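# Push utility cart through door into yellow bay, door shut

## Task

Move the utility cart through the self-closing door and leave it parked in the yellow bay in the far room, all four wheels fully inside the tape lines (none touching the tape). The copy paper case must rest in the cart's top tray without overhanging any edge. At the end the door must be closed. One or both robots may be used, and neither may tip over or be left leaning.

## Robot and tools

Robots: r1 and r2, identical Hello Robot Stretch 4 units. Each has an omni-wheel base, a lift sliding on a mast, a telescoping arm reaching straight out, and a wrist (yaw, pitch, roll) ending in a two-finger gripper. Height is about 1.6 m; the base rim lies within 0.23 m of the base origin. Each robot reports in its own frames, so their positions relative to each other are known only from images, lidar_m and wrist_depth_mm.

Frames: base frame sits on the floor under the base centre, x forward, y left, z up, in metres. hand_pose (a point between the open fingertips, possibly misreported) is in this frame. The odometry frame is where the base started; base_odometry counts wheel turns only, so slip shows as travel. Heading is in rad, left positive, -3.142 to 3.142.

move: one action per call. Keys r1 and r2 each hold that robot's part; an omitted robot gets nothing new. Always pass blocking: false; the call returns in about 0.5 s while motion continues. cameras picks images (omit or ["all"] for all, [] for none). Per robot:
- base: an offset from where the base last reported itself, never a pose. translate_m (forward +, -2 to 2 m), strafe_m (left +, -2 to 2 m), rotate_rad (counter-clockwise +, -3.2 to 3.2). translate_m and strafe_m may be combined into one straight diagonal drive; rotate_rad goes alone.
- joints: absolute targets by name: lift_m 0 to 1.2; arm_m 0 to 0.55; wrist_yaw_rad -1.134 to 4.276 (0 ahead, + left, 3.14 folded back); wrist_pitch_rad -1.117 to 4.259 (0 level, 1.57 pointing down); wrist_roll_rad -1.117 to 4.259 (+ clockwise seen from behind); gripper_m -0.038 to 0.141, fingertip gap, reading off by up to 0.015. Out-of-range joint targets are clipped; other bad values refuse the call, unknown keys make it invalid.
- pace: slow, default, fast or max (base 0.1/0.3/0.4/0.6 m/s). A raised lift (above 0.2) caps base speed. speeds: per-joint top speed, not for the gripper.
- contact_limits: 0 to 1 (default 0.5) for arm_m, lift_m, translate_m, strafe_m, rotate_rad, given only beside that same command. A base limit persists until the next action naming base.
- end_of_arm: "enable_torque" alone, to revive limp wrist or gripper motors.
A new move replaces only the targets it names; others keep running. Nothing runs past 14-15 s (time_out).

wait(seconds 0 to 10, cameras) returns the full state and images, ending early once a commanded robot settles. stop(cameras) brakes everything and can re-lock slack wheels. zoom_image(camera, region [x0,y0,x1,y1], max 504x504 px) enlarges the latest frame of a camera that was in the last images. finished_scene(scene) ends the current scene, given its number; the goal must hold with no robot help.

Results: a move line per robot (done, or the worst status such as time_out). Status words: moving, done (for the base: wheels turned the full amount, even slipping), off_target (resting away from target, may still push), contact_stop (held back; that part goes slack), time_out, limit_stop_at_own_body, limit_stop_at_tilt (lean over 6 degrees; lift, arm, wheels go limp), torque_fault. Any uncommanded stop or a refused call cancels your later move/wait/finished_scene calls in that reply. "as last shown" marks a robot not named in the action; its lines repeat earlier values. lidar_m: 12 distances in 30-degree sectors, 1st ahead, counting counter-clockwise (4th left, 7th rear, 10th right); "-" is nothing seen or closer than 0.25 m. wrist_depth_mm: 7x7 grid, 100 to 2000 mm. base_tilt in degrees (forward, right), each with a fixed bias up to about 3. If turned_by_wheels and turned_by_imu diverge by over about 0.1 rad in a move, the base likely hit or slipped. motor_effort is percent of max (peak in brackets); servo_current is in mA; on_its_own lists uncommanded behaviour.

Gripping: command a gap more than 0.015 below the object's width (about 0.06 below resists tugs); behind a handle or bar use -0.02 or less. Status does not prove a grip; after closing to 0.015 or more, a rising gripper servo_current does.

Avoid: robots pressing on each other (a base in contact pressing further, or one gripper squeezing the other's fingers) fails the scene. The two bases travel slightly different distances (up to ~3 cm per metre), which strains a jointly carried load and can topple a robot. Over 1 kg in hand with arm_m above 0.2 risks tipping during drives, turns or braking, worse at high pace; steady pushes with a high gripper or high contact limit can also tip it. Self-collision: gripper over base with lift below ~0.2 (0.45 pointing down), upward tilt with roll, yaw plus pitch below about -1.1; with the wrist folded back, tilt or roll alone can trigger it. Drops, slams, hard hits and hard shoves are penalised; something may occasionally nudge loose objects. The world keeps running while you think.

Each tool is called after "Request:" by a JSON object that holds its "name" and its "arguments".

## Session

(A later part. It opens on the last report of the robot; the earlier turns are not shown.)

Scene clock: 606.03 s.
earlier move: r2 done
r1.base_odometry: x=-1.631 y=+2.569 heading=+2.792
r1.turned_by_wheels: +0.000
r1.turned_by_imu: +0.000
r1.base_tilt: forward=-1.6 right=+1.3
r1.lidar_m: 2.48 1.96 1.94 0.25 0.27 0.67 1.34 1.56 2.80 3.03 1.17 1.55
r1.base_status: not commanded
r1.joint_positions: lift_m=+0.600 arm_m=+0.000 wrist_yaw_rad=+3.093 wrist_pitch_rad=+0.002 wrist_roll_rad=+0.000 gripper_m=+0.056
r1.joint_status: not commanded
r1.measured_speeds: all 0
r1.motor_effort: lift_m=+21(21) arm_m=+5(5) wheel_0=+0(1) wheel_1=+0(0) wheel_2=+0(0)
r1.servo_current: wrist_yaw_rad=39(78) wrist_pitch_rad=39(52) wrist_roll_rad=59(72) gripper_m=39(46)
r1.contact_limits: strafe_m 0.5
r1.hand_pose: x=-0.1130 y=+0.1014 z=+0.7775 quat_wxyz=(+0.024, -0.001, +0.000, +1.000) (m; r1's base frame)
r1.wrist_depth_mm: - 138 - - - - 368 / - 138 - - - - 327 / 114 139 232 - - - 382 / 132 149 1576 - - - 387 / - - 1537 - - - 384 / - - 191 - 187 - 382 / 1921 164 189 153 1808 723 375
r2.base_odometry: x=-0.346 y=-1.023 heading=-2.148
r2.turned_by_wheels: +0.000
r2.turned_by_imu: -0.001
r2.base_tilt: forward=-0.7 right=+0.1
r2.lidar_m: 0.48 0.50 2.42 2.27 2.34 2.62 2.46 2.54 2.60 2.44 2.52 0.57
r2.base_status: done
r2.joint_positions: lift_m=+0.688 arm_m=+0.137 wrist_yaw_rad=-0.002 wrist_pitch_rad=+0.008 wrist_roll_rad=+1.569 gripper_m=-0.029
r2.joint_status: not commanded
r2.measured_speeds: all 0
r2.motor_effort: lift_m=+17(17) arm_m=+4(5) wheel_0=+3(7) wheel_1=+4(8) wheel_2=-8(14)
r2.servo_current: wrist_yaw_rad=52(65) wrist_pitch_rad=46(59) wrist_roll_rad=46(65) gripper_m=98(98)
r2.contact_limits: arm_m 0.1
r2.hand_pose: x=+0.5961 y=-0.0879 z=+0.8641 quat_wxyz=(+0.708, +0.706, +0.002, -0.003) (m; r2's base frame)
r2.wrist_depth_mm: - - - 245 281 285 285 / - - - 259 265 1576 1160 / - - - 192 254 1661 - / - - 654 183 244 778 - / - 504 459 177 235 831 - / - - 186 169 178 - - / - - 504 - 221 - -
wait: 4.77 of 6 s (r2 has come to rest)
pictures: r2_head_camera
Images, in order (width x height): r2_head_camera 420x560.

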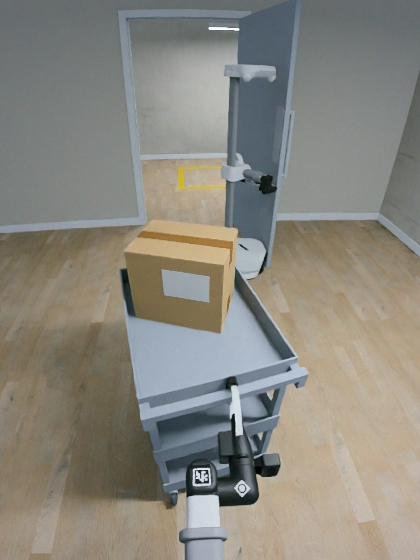

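Request:
{"name": "move", "arguments": {"blocking": false, "r2": {"base":{"translate_m":0.3,"strafe_m":0.15},"pace":"slow"}, "cameras": []}}

Request:
{"name": "wait", "arguments": {"seconds": 6, "cameras": ["r2_head_camera","r2_head_right_camera"]}}

Scene clock: 610.90 s.
move: r2 moving
r1: as last shown
r1.lidar_m: 2.48 1.99 1.93 0.25 0.26 0.66 1.36 1.58 2.80 3.03 1.14 1.57
r1.servo_current: wrist_yaw_rad=52(65) wrist_pitch_rad=39(46) wrist_roll_rad=39(59) gripper_m=46(46)
r1.contact_limits: strafe_m 0.5
r1.wrist_depth_mm: - 137 - - - - 368 / - 138 - - - - 327 / 114 138 231 - - - 382 / 132 149 1537 - - - 384 / - - 1537 - - - 384 / - - 192 - 187 - 382 / 1921 164 189 154 1808 715 377
r2.base_odometry: x=-0.348 y=-1.037 heading=-2.149
r2.turned_by_wheels: +0.000
r2.turned_by_imu: +0.000
r2.base_tilt: forward=-0.7 right=+0.1
r2.lidar_m: 0.48 0.46 2.42 2.29 2.35 2.64 2.46 2.52 2.61 2.44 2.55 0.56
r2.base_status: translate_m moving; strafe_m moving
r2.joint_positions: lift_m=+0.688 arm_m=+0.137 wrist_yaw_rad=-0.003 wrist_pitch_rad=+0.008 wrist_roll_rad=+1.569 gripper_m=-0.029
r2.joint_status: not commanded
r2.measured_speeds: translate_m=+0.048 strafe_m=+0.024 rotate_rad=+0.000 lift_m=+0.000 arm_m=+0.000 wrist_yaw_rad=-0.003 wrist_pitch_rad=+0.000 wrist_roll_rad=+0.000
r2.motor_effort: lift_m=+17(17) arm_m=+4(4) wheel_0=+1(6) wheel_1=+6(8) wheel_2=-12(14)
r2.servo_current: wrist_yaw_rad=46(59) wrist_pitch_rad=52(52) wrist_roll_rad=39(59) gripper_m=91(91)
r2.contact_limits: arm_m 0.1
r2.hand_pose: x=+0.5960 y=-0.0882 z=+0.8641 quat_wxyz=(+0.708, +0.706, +0.002, -0.004) (m; r2's base frame)
r2.wrist_depth_mm: - - - 256 283 286 286 / - - - 259 267 1537 1138 / - - - 192 254 1661 - / - - 661 183 243 798 - / - 504 462 177 236 831 - / - - 185 168 179 - - / - - 496 - 220 - -
pictures: none
No camera images: "cameras" was empty.

Scene clock: 614.93 s.
earlier move: r2 done
r1.base_odometry: x=-1.631 y=+2.569 heading=+2.792
r1.turned_by_wheels: +0.000
r1.turned_by_imu: +0.000
r1.base_tilt: forward=-1.6 right=+1.3
r1.lidar_m: 2.51 1.98 1.94 0.25 0.26 0.65 1.33 1.55 2.80 1.10 0.89 4.82
r1.base_status: not commanded
r1.joint_positions: lift_m=+0.600 arm_m=+0.000 wrist_yaw_rad=+3.093 wrist_pitch_rad=+0.002 wrist_roll_rad=+0.000 gripper_m=+0.056
r1.joint_status: not commanded
r1.measured_speeds: all 0
r1.motor_effort: lift_m=+21(21) arm_m=+5(5) wheel_0=+0(1) wheel_1=+0(0) wheel_2=+0(0)
r1.servo_current: wrist_yaw_rad=52(72) wrist_pitch_rad=33(52) wrist_roll_rad=52(65) gripper_m=33(52)
r1.contact_limits: strafe_m 0.5
r1.hand_pose: x=-0.1130 y=+0.1014 z=+0.7775 quat_wxyz=(+0.024, -0.001, +0.000, +1.000) (m; r1's base frame)
r1.wrist_depth_mm: - 137 - - - - 366 / - 138 - - - - 329 / 114 138 232 - - - 384 / 132 148 1537 - - - 384 / - - 1499 - - - 384 / - - 191 - 187 - 379 / 1983 164 189 153 1808 723 375
r2.base_odometry: x=-0.384 y=-1.356 heading=-2.148
r2.turned_by_wheels: +0.000
r2.turned_by_imu: -0.001
r2.base_tilt: forward=-0.6 right=+0.0
r2.lidar_m: 0.52 0.58 2.28 2.16 2.18 2.92 2.76 2.85 2.74 2.58 2.67 0.56
r2.base_status: done
r2.joint_positions: lift_m=+0.688 arm_m=+0.137 wrist_yaw_rad=-0.003 wrist_pitch_rad=+0.008 wrist_roll_rad=+1.569 gripper_m=-0.029
r2.joint_status: not commanded
r2.measured_speeds: all 0
r2.motor_effort: lift_m=+17(17) arm_m=+4(5) wheel_0=+1(8) wheel_1=+3(9) wheel_2=-7(15)
r2.servo_current: wrist_yaw_rad=52(59) wrist_pitch_rad=52(59) wrist_roll_rad=59(65) gripper_m=85(98)
r2.contact_limits: arm_m 0.1
r2.hand_pose: x=+0.5960 y=-0.0883 z=+0.8641 quat_wxyz=(+0.708, +0.706, +0.002, -0.004) (m; r2's base frame)
r2.wrist_depth_mm: - - - 175 237 1537 1160 / - - - 174 236 1537 521 / - - 640 173 234 798 - / - - 466 172 233 842 - / - - 484 171 230 831 - / - - 186 169 179 - - / - - 574 - 228 - -
wait: 4.03 of 6 s (r2 has come to rest)
pictures: r2_head_camera, r2_head_right_camera
Images, in order (width x height): r2_head_camera 420x560, r2_head_right_camera 420x672.

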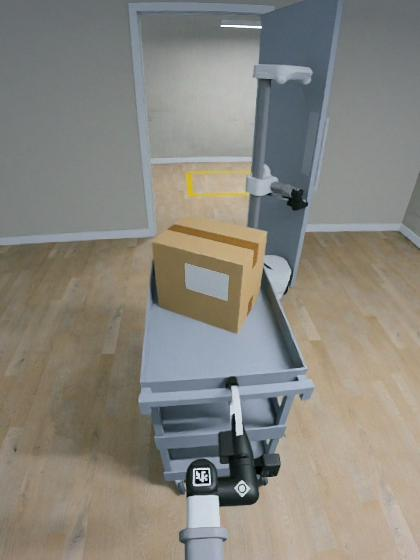

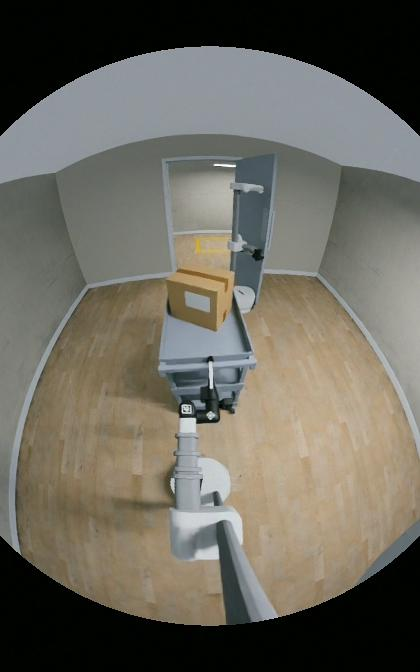

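Request:
{"name": "move", "arguments": {"blocking": false, "r2": {"base":{"translate_m":0.4,"strafe_m":-0.04},"pace":"slow"}, "cameras": []}}

Request:
{"name": "wait", "arguments": {"seconds": 6, "cameras": ["r2_head_camera","r2_head_right_camera"]}}

Scene clock: 623.50 s.
move: r2 moving
r1: as last shown
r1.lidar_m: 2.49 1.99 1.94 0.25 0.25 0.66 1.36 1.60 2.80 1.08 0.89 4.82
r1.servo_current: wrist_yaw_rad=65(65) wrist_pitch_rad=39(46) wrist_roll_rad=52(59) gripper_m=39(46)
r1.contact_limits: strafe_m 0.5
r1.wrist_depth_mm: - 138 - - - - 368 / - 138 - - - - 329 / 114 138 231 - - - 382 / 132 149 1537 - - - 387 / - - 1537 - - - 384 / - - 191 - 188 - 382 / 1921 164 189 153 1863 732 375
r2.base_odometry: x=-0.392 y=-1.366 heading=-2.148
r2.turned_by_wheels: +0.000
r2.turned_by_imu: +0.001
r2.base_tilt: forward=-0.6 right=+0.1
r2.lidar_m: 0.53 0.58 2.29 2.15 2.19 2.93 2.76 2.87 2.74 2.57 2.66 0.55
r2.base_status: translate_m moving; strafe_m moving
r2.joint_positions: lift_m=+0.688 arm_m=+0.137 wrist_yaw_rad=-0.003 wrist_pitch_rad=+0.008 wrist_roll_rad=+1.569 gripper_m=-0.029
r2.joint_status: not commanded
r2.measured_speeds: translate_m=+0.049 strafe_m=-0.005 rotate_rad=+0.000 lift_m=+0.000 arm_m=+0.000 wrist_yaw_rad=+0.000 wrist_pitch_rad=+0.000 wrist_roll_rad=+0.000
r2.motor_effort: lift_m=+17(17) arm_m=+4(4) wheel_0=+8(9) wheel_1=+6(6) wheel_2=-10(13)
r2.servo_current: wrist_yaw_rad=46(59) wrist_pitch_rad=46(59) wrist_roll_rad=52(65) gripper_m=91(91)
r2.contact_limits: arm_m 0.1
r2.hand_pose: x=+0.5960 y=-0.0883 z=+0.8641 quat_wxyz=(+0.708, +0.706, +0.002, -0.004) (m; r2's base frame)
r2.wrist_depth_mm: - - - 174 234 1537 1118 / - - - 173 234 1499 530 / - - 627 172 233 798 - / - - 462 171 232 854 - / - - 480 171 230 831 - / - - 186 169 178 809 - / - - 585 - 229 - -
pictures: none
No camera images: "cameras" was empty.

Scene clock: 628.30 s.
earlier move: r2 done
r1.base_odometry: x=-1.631 y=+2.569 heading=+2.792
r1.turned_by_wheels: +0.000
r1.turned_by_imu: +0.000
r1.base_tilt: forward=-1.6 right=+1.3
r1.lidar_m: 2.52 1.96 1.93 0.25 0.28 0.66 1.36 1.55 2.80 0.58 0.56 4.80
r1.base_status: not commanded
r1.joint_positions: lift_m=+0.600 arm_m=+0.000 wrist_yaw_rad=+3.093 wrist_pitch_rad=+0.002 wrist_roll_rad=+0.000 gripper_m=+0.056
r1.joint_status: not commanded
r1.measured_speeds: all 0
r1.motor_effort: lift_m=+21(21) arm_m=+5(5) wheel_0=+0(1) wheel_1=+0(0) wheel_2=+0(0)
r1.servo_current: wrist_yaw_rad=39(72) wrist_pitch_rad=39(52) wrist_roll_rad=39(65) gripper_m=39(46)
r1.contact_limits: strafe_m 0.5
r1.hand_pose: x=-0.1130 y=+0.1014 z=+0.7775 quat_wxyz=(+0.024, -0.001, +0.000, +1.000) (m; r1's base frame)
r1.wrist_depth_mm: - 138 - - - - 368 / - 138 - - - - 329 / 114 138 231 - - - 382 / 132 149 1537 - - - 384 / - - 1537 - - - 384 / - - 191 - 187 - 379 / 1983 164 189 154 1808 715 377
r2.base_odometry: x=-0.636 y=-1.669 heading=-2.148
r2.turned_by_wheels: +0.000
r2.turned_by_imu: +0.002
r2.base_tilt: forward=-0.7 right=+0.1
r2.lidar_m: 0.50 0.54 2.33 2.21 2.30 3.02 3.18 3.28 2.67 2.53 2.65 0.58
r2.base_status: done
r2.joint_positions: lift_m=+0.688 arm_m=+0.137 wrist_yaw_rad=+0.000 wrist_pitch_rad=+0.008 wrist_roll_rad=+1.569 gripper_m=-0.029
r2.joint_status: not commanded
r2.measured_speeds: all 0
r2.motor_effort: lift_m=+17(17) arm_m=+4(5) wheel_0=+4(12) wheel_1=+6(8) wheel_2=-5(13)
r2.servo_current: wrist_yaw_rad=52(65) wrist_pitch_rad=52(59) wrist_roll_rad=46(65) gripper_m=91(98)
r2.contact_limits: arm_m 0.1
r2.hand_pose: x=+0.5962 y=-0.0875 z=+0.8641 quat_wxyz=(+0.708, +0.706, +0.003, -0.003) (m; r2's base frame)
r2.wrist_depth_mm: - - 1366 189 256 277 276 / - - - 186 249 1229 1098 / - - - 182 243 1182 - / - - 535 178 238 831 - / - 477 466 175 233 820 - / - - 186 169 178 809 - / - - 530 - - - -
wait: 4.80 of 6 s (r2 has come to rest)
pictures: r2_head_camera, r2_head_right_camera
Images, in order (width x height): r2_head_camera 420x560, r2_head_right_camera 420x672.

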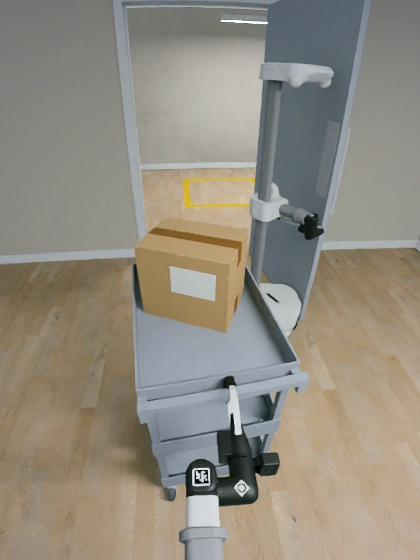

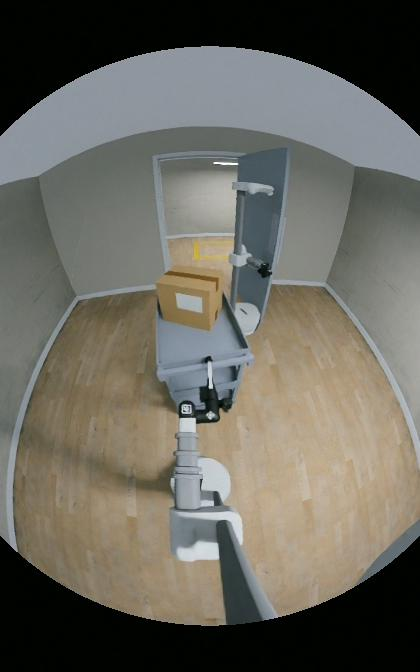

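Request:
{"name": "move", "arguments": {"blocking": false, "r2": {"base":{"translate_m":0.2,"strafe_m":0.1},"pace":"slow"}, "cameras": []}}

Request:
{"name": "wait", "arguments": {"seconds": 6, "cameras": ["r2_head_camera","r2_head_left_camera"]}}

Scene clock: 633.27 s.
move: r2 moving
r1: as last shown
r1.base_tilt: forward=-1.6 right=+1.2
r1.lidar_m: 2.48 1.98 1.95 0.25 0.26 0.64 1.36 1.58 2.79 0.55 0.54 4.80
r1.servo_current: wrist_yaw_rad=33(59) wrist_pitch_rad=46(46) wrist_roll_rad=46(59) gripper_m=46(46)
r1.contact_limits: strafe_m 0.5
r1.wrist_depth_mm: - 137 - - - - 370 / - 138 - - - - 329 / 114 138 232 - - - 382 / 132 149 1576 - - - 387 / - - 1537 - - - 384 / - - 191 - 187 - 382 / 1921 164 189 153 1863 715 375
r2.base_odometry: x=-0.638 y=-1.683 heading=-2.148
r2.turned_by_wheels: +0.000
r2.turned_by_imu: +0.000
r2.base_tilt: forward=-0.7 right=+0.1
r2.lidar_m: 0.49 0.52 2.34 2.21 2.26 3.03 3.19 3.26 2.68 2.53 2.60 0.58
r2.base_status: translate_m moving; strafe_m moving
r2.joint_positions: lift_m=+0.688 arm_m=+0.137 wrist_yaw_rad=+0.000 wrist_pitch_rad=+0.008 wrist_roll_rad=+1.569 gripper_m=-0.029
r2.joint_status: not commanded
r2.measured_speeds: translate_m=+0.049 strafe_m=+0.023 rotate_rad=+0.001 lift_m=+0.000 arm_m=+0.000 wrist_yaw_rad=+0.000 wrist_pitch_rad=+0.000 wrist_roll_rad=+0.000
r2.motor_effort: lift_m=+17(17) arm_m=+4(5) wheel_0=+2(6) wheel_1=+7(10) wheel_2=-11(12)
r2.servo_current: wrist_yaw_rad=52(59) wrist_pitch_rad=46(52) wrist_roll_rad=46(59) gripper_m=85(91)
r2.contact_limits: arm_m 0.1
r2.hand_pose: x=+0.5962 y=-0.0875 z=+0.8641 quat_wxyz=(+0.708, +0.706, +0.003, -0.003) (m; r2's base frame)
r2.wrist_depth_mm: - - 1397 193 258 268 276 / - - - 188 251 1229 1118 / - - - 183 244 1255 - / - - 554 179 239 809 - / - 473 459 175 233 820 - / - - 186 169 179 809 - / - - 530 - - - -
pictures: none
No camera images: "cameras" was empty.

Scene clock: 636.17 s.
earlier move: r2 done
r1.base_odometry: x=-1.631 y=+2.569 heading=+2.792
r1.turned_by_wheels: +0.000
r1.turned_by_imu: +0.000
r1.base_tilt: forward=-1.6 right=+1.3
r1.lidar_m: 2.47 1.99 1.95 0.25 0.27 0.65 1.33 1.58 0.73 0.41 0.53 4.82
r1.base_status: not commanded
r1.joint_positions: lift_m=+0.600 arm_m=+0.000 wrist_yaw_rad=+3.093 wrist_pitch_rad=+0.002 wrist_roll_rad=+0.000 gripper_m=+0.056
r1.joint_status: not commanded
r1.measured_speeds: all 0
r1.motor_effort: lift_m=+21(21) arm_m=+5(5) wheel_0=+0(1) wheel_1=+0(0) wheel_2=+0(0)
r1.servo_current: wrist_yaw_rad=52(78) wrist_pitch_rad=39(52) wrist_roll_rad=52(65) gripper_m=39(52)
r1.contact_limits: strafe_m 0.5
r1.hand_pose: x=-0.1130 y=+0.1014 z=+0.7775 quat_wxyz=(+0.024, -0.001, +0.000, +1.000) (m; r1's base frame)
r1.wrist_depth_mm: - 138 - - - - 368 / - 138 - - - - 327 / 114 138 231 - - - 382 / 132 149 1537 - - - 389 / - - 1537 - - - 384 / - - 192 - 188 - 379 / 1983 164 189 153 1756 723 377
r2.base_odometry: x=-0.661 y=-1.891 heading=-2.148
r2.turned_by_wheels: +0.000
r2.turned_by_imu: +0.000
r2.base_tilt: forward=-0.7 right=+0.1
r2.lidar_m: 0.52 0.58 2.25 2.08 2.16 2.87 3.40 3.47 2.79 2.61 2.70 0.56
r2.base_status: done
r2.joint_positions: lift_m=+0.688 arm_m=+0.137 wrist_yaw_rad=-0.003 wrist_pitch_rad=+0.008 wrist_roll_rad=+1.569 gripper_m=-0.029
r2.joint_status: not commanded
r2.measured_speeds: all 0
r2.motor_effort: lift_m=+17(17) arm_m=+4(5) wheel_0=+1(6) wheel_1=+4(10) wheel_2=-7(15)
r2.servo_current: wrist_yaw_rad=52(59) wrist_pitch_rad=52(59) wrist_roll_rad=39(59) gripper_m=91(98)
r2.contact_limits: arm_m 0.1
r2.hand_pose: x=+0.5960 y=-0.0883 z=+0.8641 quat_wxyz=(+0.708, +0.706, +0.002, -0.004) (m; r2's base frame)
r2.wrist_depth_mm: - - - 170 231 1078 917 / - 1118 1138 170 231 1098 - / - - 597 170 231 809 - / - - 462 169 230 831 - / - - 492 170 229 842 - / - - 186 169 178 - - / - - 603 - 230 - -
wait: 2.90 of 6 s (r2 has come to rest)
pictures: r2_head_camera, r2_head_left_camera
Images, in order (width x height): r2_head_camera 420x560, r2_head_left_camera 420x672.

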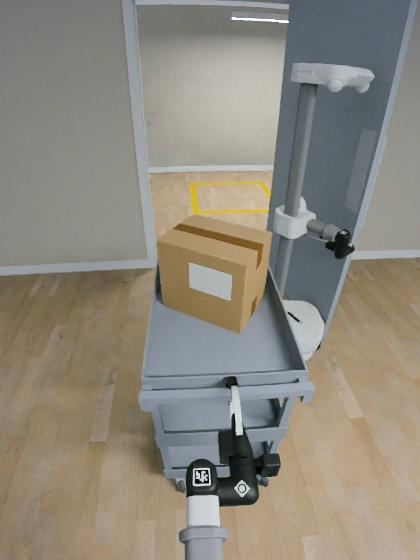

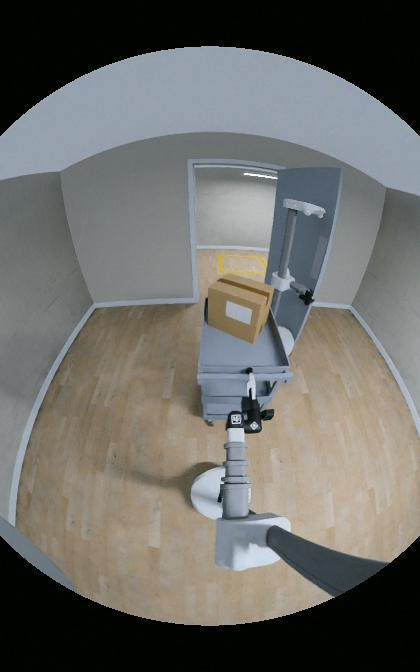

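Request:
{"name": "move", "arguments": {"blocking": false, "r2": {"base":{"translate_m":0.35,"strafe_m":0.02},"pace":"slow"}, "cameras": []}}

Request:
{"name": "wait", "arguments": {"seconds": 6, "cameras": ["r2_head_camera","r2_head_left_camera"]}}

Scene clock: 646.47 s.
move: r2 moving
r1: as last shown
r1.lidar_m: 2.47 1.95 1.93 0.25 0.27 0.65 1.34 1.57 0.69 0.40 0.54 4.80
r1.servo_current: wrist_yaw_rad=46(72) wrist_pitch_rad=39(46) wrist_roll_rad=59(59) gripper_m=39(46)
r1.contact_limits: strafe_m 0.5
r1.wrist_depth_mm: - 137 - - - - 368 / - 138 - - - - 329 / 114 138 231 - - - 384 / 132 148 1537 - - - 384 / - - 1576 - - - 387 / - - 191 - 187 - 379 / 1921 164 189 153 1808 715 375
r2.base_odometry: x=-0.668 y=-1.902 heading=-2.148
r2.turned_by_wheels: +0.000
r2.turned_by_imu: +0.001
r2.base_tilt: forward=-0.7 right=+0.1
r2.lidar_m: 0.54 0.54 2.20 2.13 2.21 2.92 3.42 3.48 2.78 2.62 2.68 0.56
r2.base_status: translate_m moving; strafe_m moving
r2.joint_positions: lift_m=+0.688 arm_m=+0.137 wrist_yaw_rad=-0.003 wrist_pitch_rad=+0.008 wrist_roll_rad=+1.569 gripper_m=-0.029
r2.joint_status: not commanded
r2.measured_speeds: translate_m=+0.049 strafe_m=+0.003 rotate_rad=+0.003 lift_m=+0.000 arm_m=+0.000 wrist_yaw_rad=+0.000 wrist_pitch_rad=+0.000 wrist_roll_rad=+0.000
r2.motor_effort: lift_m=+17(17) arm_m=+4(5) wheel_0=+6(6) wheel_1=+7(7) wheel_2=-11(13)
r2.servo_current: wrist_yaw_rad=46(52) wrist_pitch_rad=46(52) wrist_roll_rad=46(59) gripper_m=85(98)
r2.contact_limits: arm_m 0.1
r2.hand_pose: x=+0.5960 y=-0.0883 z=+0.8641 quat_wxyz=(+0.708, +0.706, +0.002, -0.004) (m; r2's base frame)
r2.wrist_depth_mm: - - - 168 229 1138 917 / - 1098 1098 169 229 1098 - / - - 585 168 229 809 - / - 496 462 169 229 842 - / - - 488 169 230 831 - / - - 186 169 178 - - / - - 603 - 231 - -
pictures: none
No camera images: "cameras" was empty.

Scene clock: 650.77 s.
earlier move: r2 done
r1.base_odometry: x=-1.631 y=+2.569 heading=+2.792
r1.turned_by_wheels: +0.000
r1.turned_by_imu: +0.000
r1.base_tilt: forward=-1.6 right=+1.3
r1.lidar_m: 2.50 2.00 1.93 0.25 0.26 0.65 1.32 0.31 0.31 0.35 0.57 4.79
r1.base_status: not commanded
r1.joint_positions: lift_m=+0.600 arm_m=+0.000 wrist_yaw_rad=+3.093 wrist_pitch_rad=+0.002 wrist_roll_rad=+0.000 gripper_m=+0.056
r1.joint_status: not commanded
r1.measured_speeds: all 0
r1.motor_effort: lift_m=+21(21) arm_m=+5(5) wheel_0=+0(1) wheel_1=+0(0) wheel_2=+0(0)
r1.servo_current: wrist_yaw_rad=52(78) wrist_pitch_rad=46(52) wrist_roll_rad=39(65) gripper_m=46(46)
r1.contact_limits: strafe_m 0.5
r1.hand_pose: x=-0.1130 y=+0.1014 z=+0.7775 quat_wxyz=(+0.024, -0.001, +0.000, +1.000) (m; r1's base frame)
r1.wrist_depth_mm: - 138 - - - - 368 / - 138 - - - - 325 / 114 138 232 - - - 382 / 132 149 1499 - - - 387 / - - 1499 - - - 384 / - - 191 - 187 - 384 / 1983 164 189 153 1756 723 375
r2.base_odometry: x=-0.835 y=-2.195 heading=-2.148
r2.turned_by_wheels: +0.000
r2.turned_by_imu: +0.002
r2.base_tilt: forward=-0.7 right=+0.0
r2.lidar_m: 0.52 0.55 2.23 2.13 2.19 2.91 3.80 3.86 2.75 2.62 2.71 0.54
r2.base_status: done
r2.joint_positions: lift_m=+0.688 arm_m=+0.137 wrist_yaw_rad=-0.002 wrist_pitch_rad=+0.008 wrist_roll_rad=+1.569 gripper_m=-0.029
r2.joint_status: not commanded
r2.measured_speeds: all 0
r2.motor_effort: lift_m=+17(17) arm_m=+4(5) wheel_0=+4(11) wheel_1=+6(9) wheel_2=-6(13)
r2.servo_current: wrist_yaw_rad=46(59) wrist_pitch_rad=46(59) wrist_roll_rad=39(65) gripper_m=91(98)
r2.contact_limits: arm_m 0.1
r2.hand_pose: x=+0.5961 y=-0.0879 z=+0.8641 quat_wxyz=(+0.708, +0.706, +0.002, -0.003) (m; r2's base frame)
r2.wrist_depth_mm: 741 750 741 161 220 778 768 / - - - 162 222 798 - / - - 539 163 224 798 - / - 469 462 166 226 820 - / - - 508 168 229 842 - / - 569 186 169 178 - - / - - - - 234 535 -
wait: 4.30 of 6 s (r2 has come to rest)
pictures: r2_head_camera, r2_head_left_camera
Images, in order (width x height): r2_head_camera 420x560, r2_head_left_camera 420x672.

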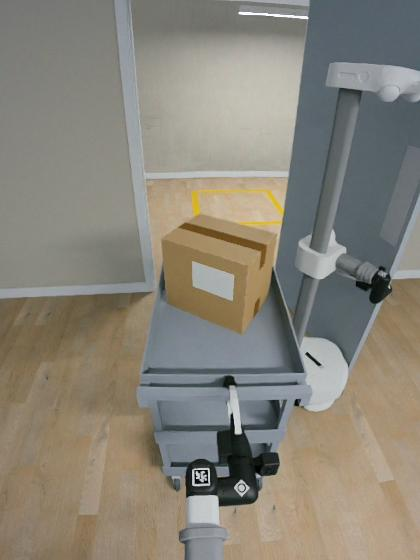

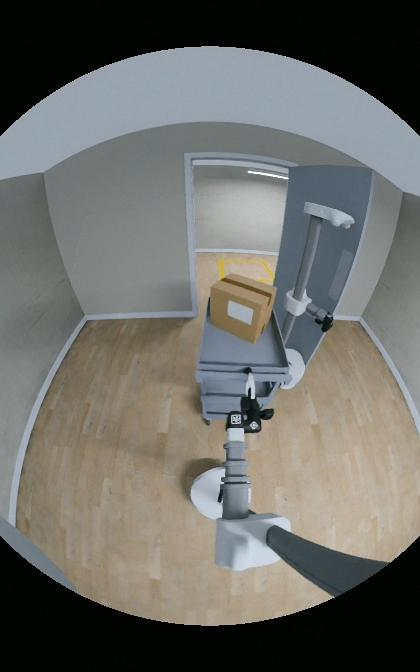

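Request:
{"name": "move", "arguments": {"blocking": false, "r2": {"base":{"translate_m":0.3,"strafe_m":0.01},"pace":"slow","contact_limits":{"translate_m":0.3}}, "cameras": []}}

Request:
{"name": "wait", "arguments": {"seconds": 6, "cameras": ["r2_head_camera","r2_head_left_camera"]}}

Scene clock: 655.73 s.
move: r2 moving
r1: as last shown
r1.lidar_m: 2.50 1.99 1.95 0.25 0.25 0.64 1.34 0.29 0.29 0.31 0.54 4.80
r1.servo_current: wrist_yaw_rad=46(59) wrist_pitch_rad=39(52) wrist_roll_rad=39(59) gripper_m=39(52)
r1.contact_limits: strafe_m 0.5
r1.wrist_depth_mm: - 138 - - - - 370 / - 138 - - - - 327 / 114 138 232 - - - 382 / 132 149 1499 - - - 384 / - - 1537 - - - 387 / - - 193 - 187 - 379 / 1983 164 189 153 1808 723 375
r2.base_odometry: x=-0.842 y=-2.206 heading=-2.148
r2.turned_by_wheels: +0.000
r2.turned_by_imu: +0.001
r2.base_tilt: forward=-0.7 right=+0.1
r2.lidar_m: 0.53 0.54 2.24 2.12 2.20 2.91 3.78 3.86 2.77 2.63 2.71 0.53
r2.base_status: translate_m moving; strafe_m moving
r2.joint_positions: lift_m=+0.688 arm_m=+0.137 wrist_yaw_rad=-0.002 wrist_pitch_rad=+0.008 wrist_roll_rad=+1.569 gripper_m=-0.029
r2.joint_status: not commanded
r2.measured_speeds: translate_m=+0.049 strafe_m=+0.002 rotate_rad=+0.001 lift_m=+0.000 arm_m=+0.000 wrist_yaw_rad=+0.000 wrist_pitch_rad=+0.000 wrist_roll_rad=+0.000
r2.motor_effort: lift_m=+17(17) arm_m=+4(5) wheel_0=+7(7) wheel_1=+7(9) wheel_2=-10(12)
r2.servo_current: wrist_yaw_rad=46(65) wrist_pitch_rad=46(59) wrist_roll_rad=52(59) gripper_m=85(91)
r2.contact_limits: arm_m 0.1; translate_m 0.3
r2.hand_pose: x=+0.5961 y=-0.0879 z=+0.8641 quat_wxyz=(+0.708, +0.706, +0.002, -0.003) (m; r2's base frame)
r2.wrist_depth_mm: 750 750 741 161 220 778 768 / - - - 162 223 798 - / - - 535 163 224 798 - / - 469 459 166 227 820 - / - - 504 167 229 831 - / - 564 187 169 179 - - / - - - - 233 535 -
pictures: none
No camera images: "cameras" was empty.

Scene clock: 659.50 s.
earlier move: r2 done
r1.base_odometry: x=-1.631 y=+2.569 heading=+2.792
r1.turned_by_wheels: +0.000
r1.turned_by_imu: +0.000
r1.base_tilt: forward=-1.6 right=+1.3
r1.lidar_m: 2.50 1.98 1.93 0.25 0.28 0.65 0.38 0.31 0.31 0.34 0.85 4.82
r1.base_status: not commanded
r1.joint_positions: lift_m=+0.600 arm_m=+0.000 wrist_yaw_rad=+3.093 wrist_pitch_rad=+0.002 wrist_roll_rad=+0.000 gripper_m=+0.056
r1.joint_status: not commanded
r1.measured_speeds: all 0
r1.motor_effort: lift_m=+21(21) arm_m=+5(5) wheel_0=+0(1) wheel_1=+0(0) wheel_2=+0(0)
r1.servo_current: wrist_yaw_rad=26(65) wrist_pitch_rad=39(52) wrist_roll_rad=39(65) gripper_m=39(52)
r1.contact_limits: strafe_m 0.5
r1.hand_pose: x=-0.1130 y=+0.1014 z=+0.7775 quat_wxyz=(+0.024, -0.001, +0.000, +1.000) (m; r1's base frame)
r1.wrist_depth_mm: - 138 - - - - 370 / - 138 - - - - 329 / 114 138 232 - - - 382 / 132 148 1397 - - - 382 / - 512 1464 - - - 384 / - - 193 - 187 - 382 / - 151 189 153 1863 723 375
r2.base_odometry: x=-0.991 y=-2.452 heading=-2.147
r2.turned_by_wheels: +0.000
r2.turned_by_imu: +0.001
r2.base_tilt: forward=-0.6 right=+0.1
r2.lidar_m: 0.55 0.58 2.26 2.09 2.21 2.92 4.13 3.89 2.79 2.62 0.92 0.54
r2.base_status: done
r2.joint_positions: lift_m=+0.688 arm_m=+0.137 wrist_yaw_rad=-0.001 wrist_pitch_rad=+0.008 wrist_roll_rad=+1.569 gripper_m=-0.029
r2.joint_status: not commanded
r2.measured_speeds: all 0
r2.motor_effort: lift_m=+17(17) arm_m=+4(5) wheel_0=+4(12) wheel_1=+6(9) wheel_2=-5(12)
r2.servo_current: wrist_yaw_rad=39(65) wrist_pitch_rad=52(59) wrist_roll_rad=39(59) gripper_m=91(98)
r2.contact_limits: arm_m 0.1; translate_m 0.3
r2.hand_pose: x=+0.5961 y=-0.0878 z=+0.8641 quat_wxyz=(+0.708, +0.706, +0.002, -0.003) (m; r2's base frame)
r2.wrist_depth_mm: - - - 158 217 - 1138 / - - - 160 220 1430 - / - - 521 163 223 820 - / - 473 455 164 225 831 - / - - 512 167 229 842 - / - - 186 169 178 - - / - - - - 234 - -
wait: 3.77 of 6 s (r2 has come to rest)
pictures: r2_head_camera, r2_head_left_camera
Images, in order (width x height): r2_head_camera 420x560, r2_head_left_camera 420x672.

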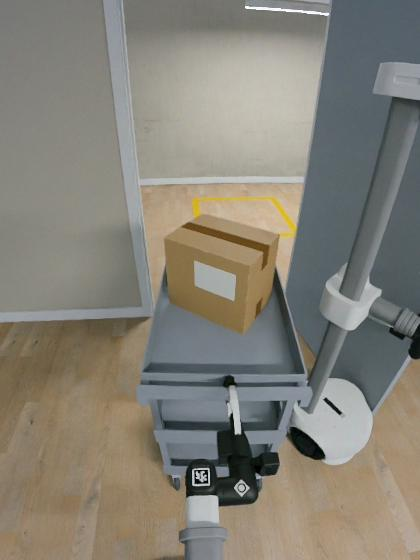

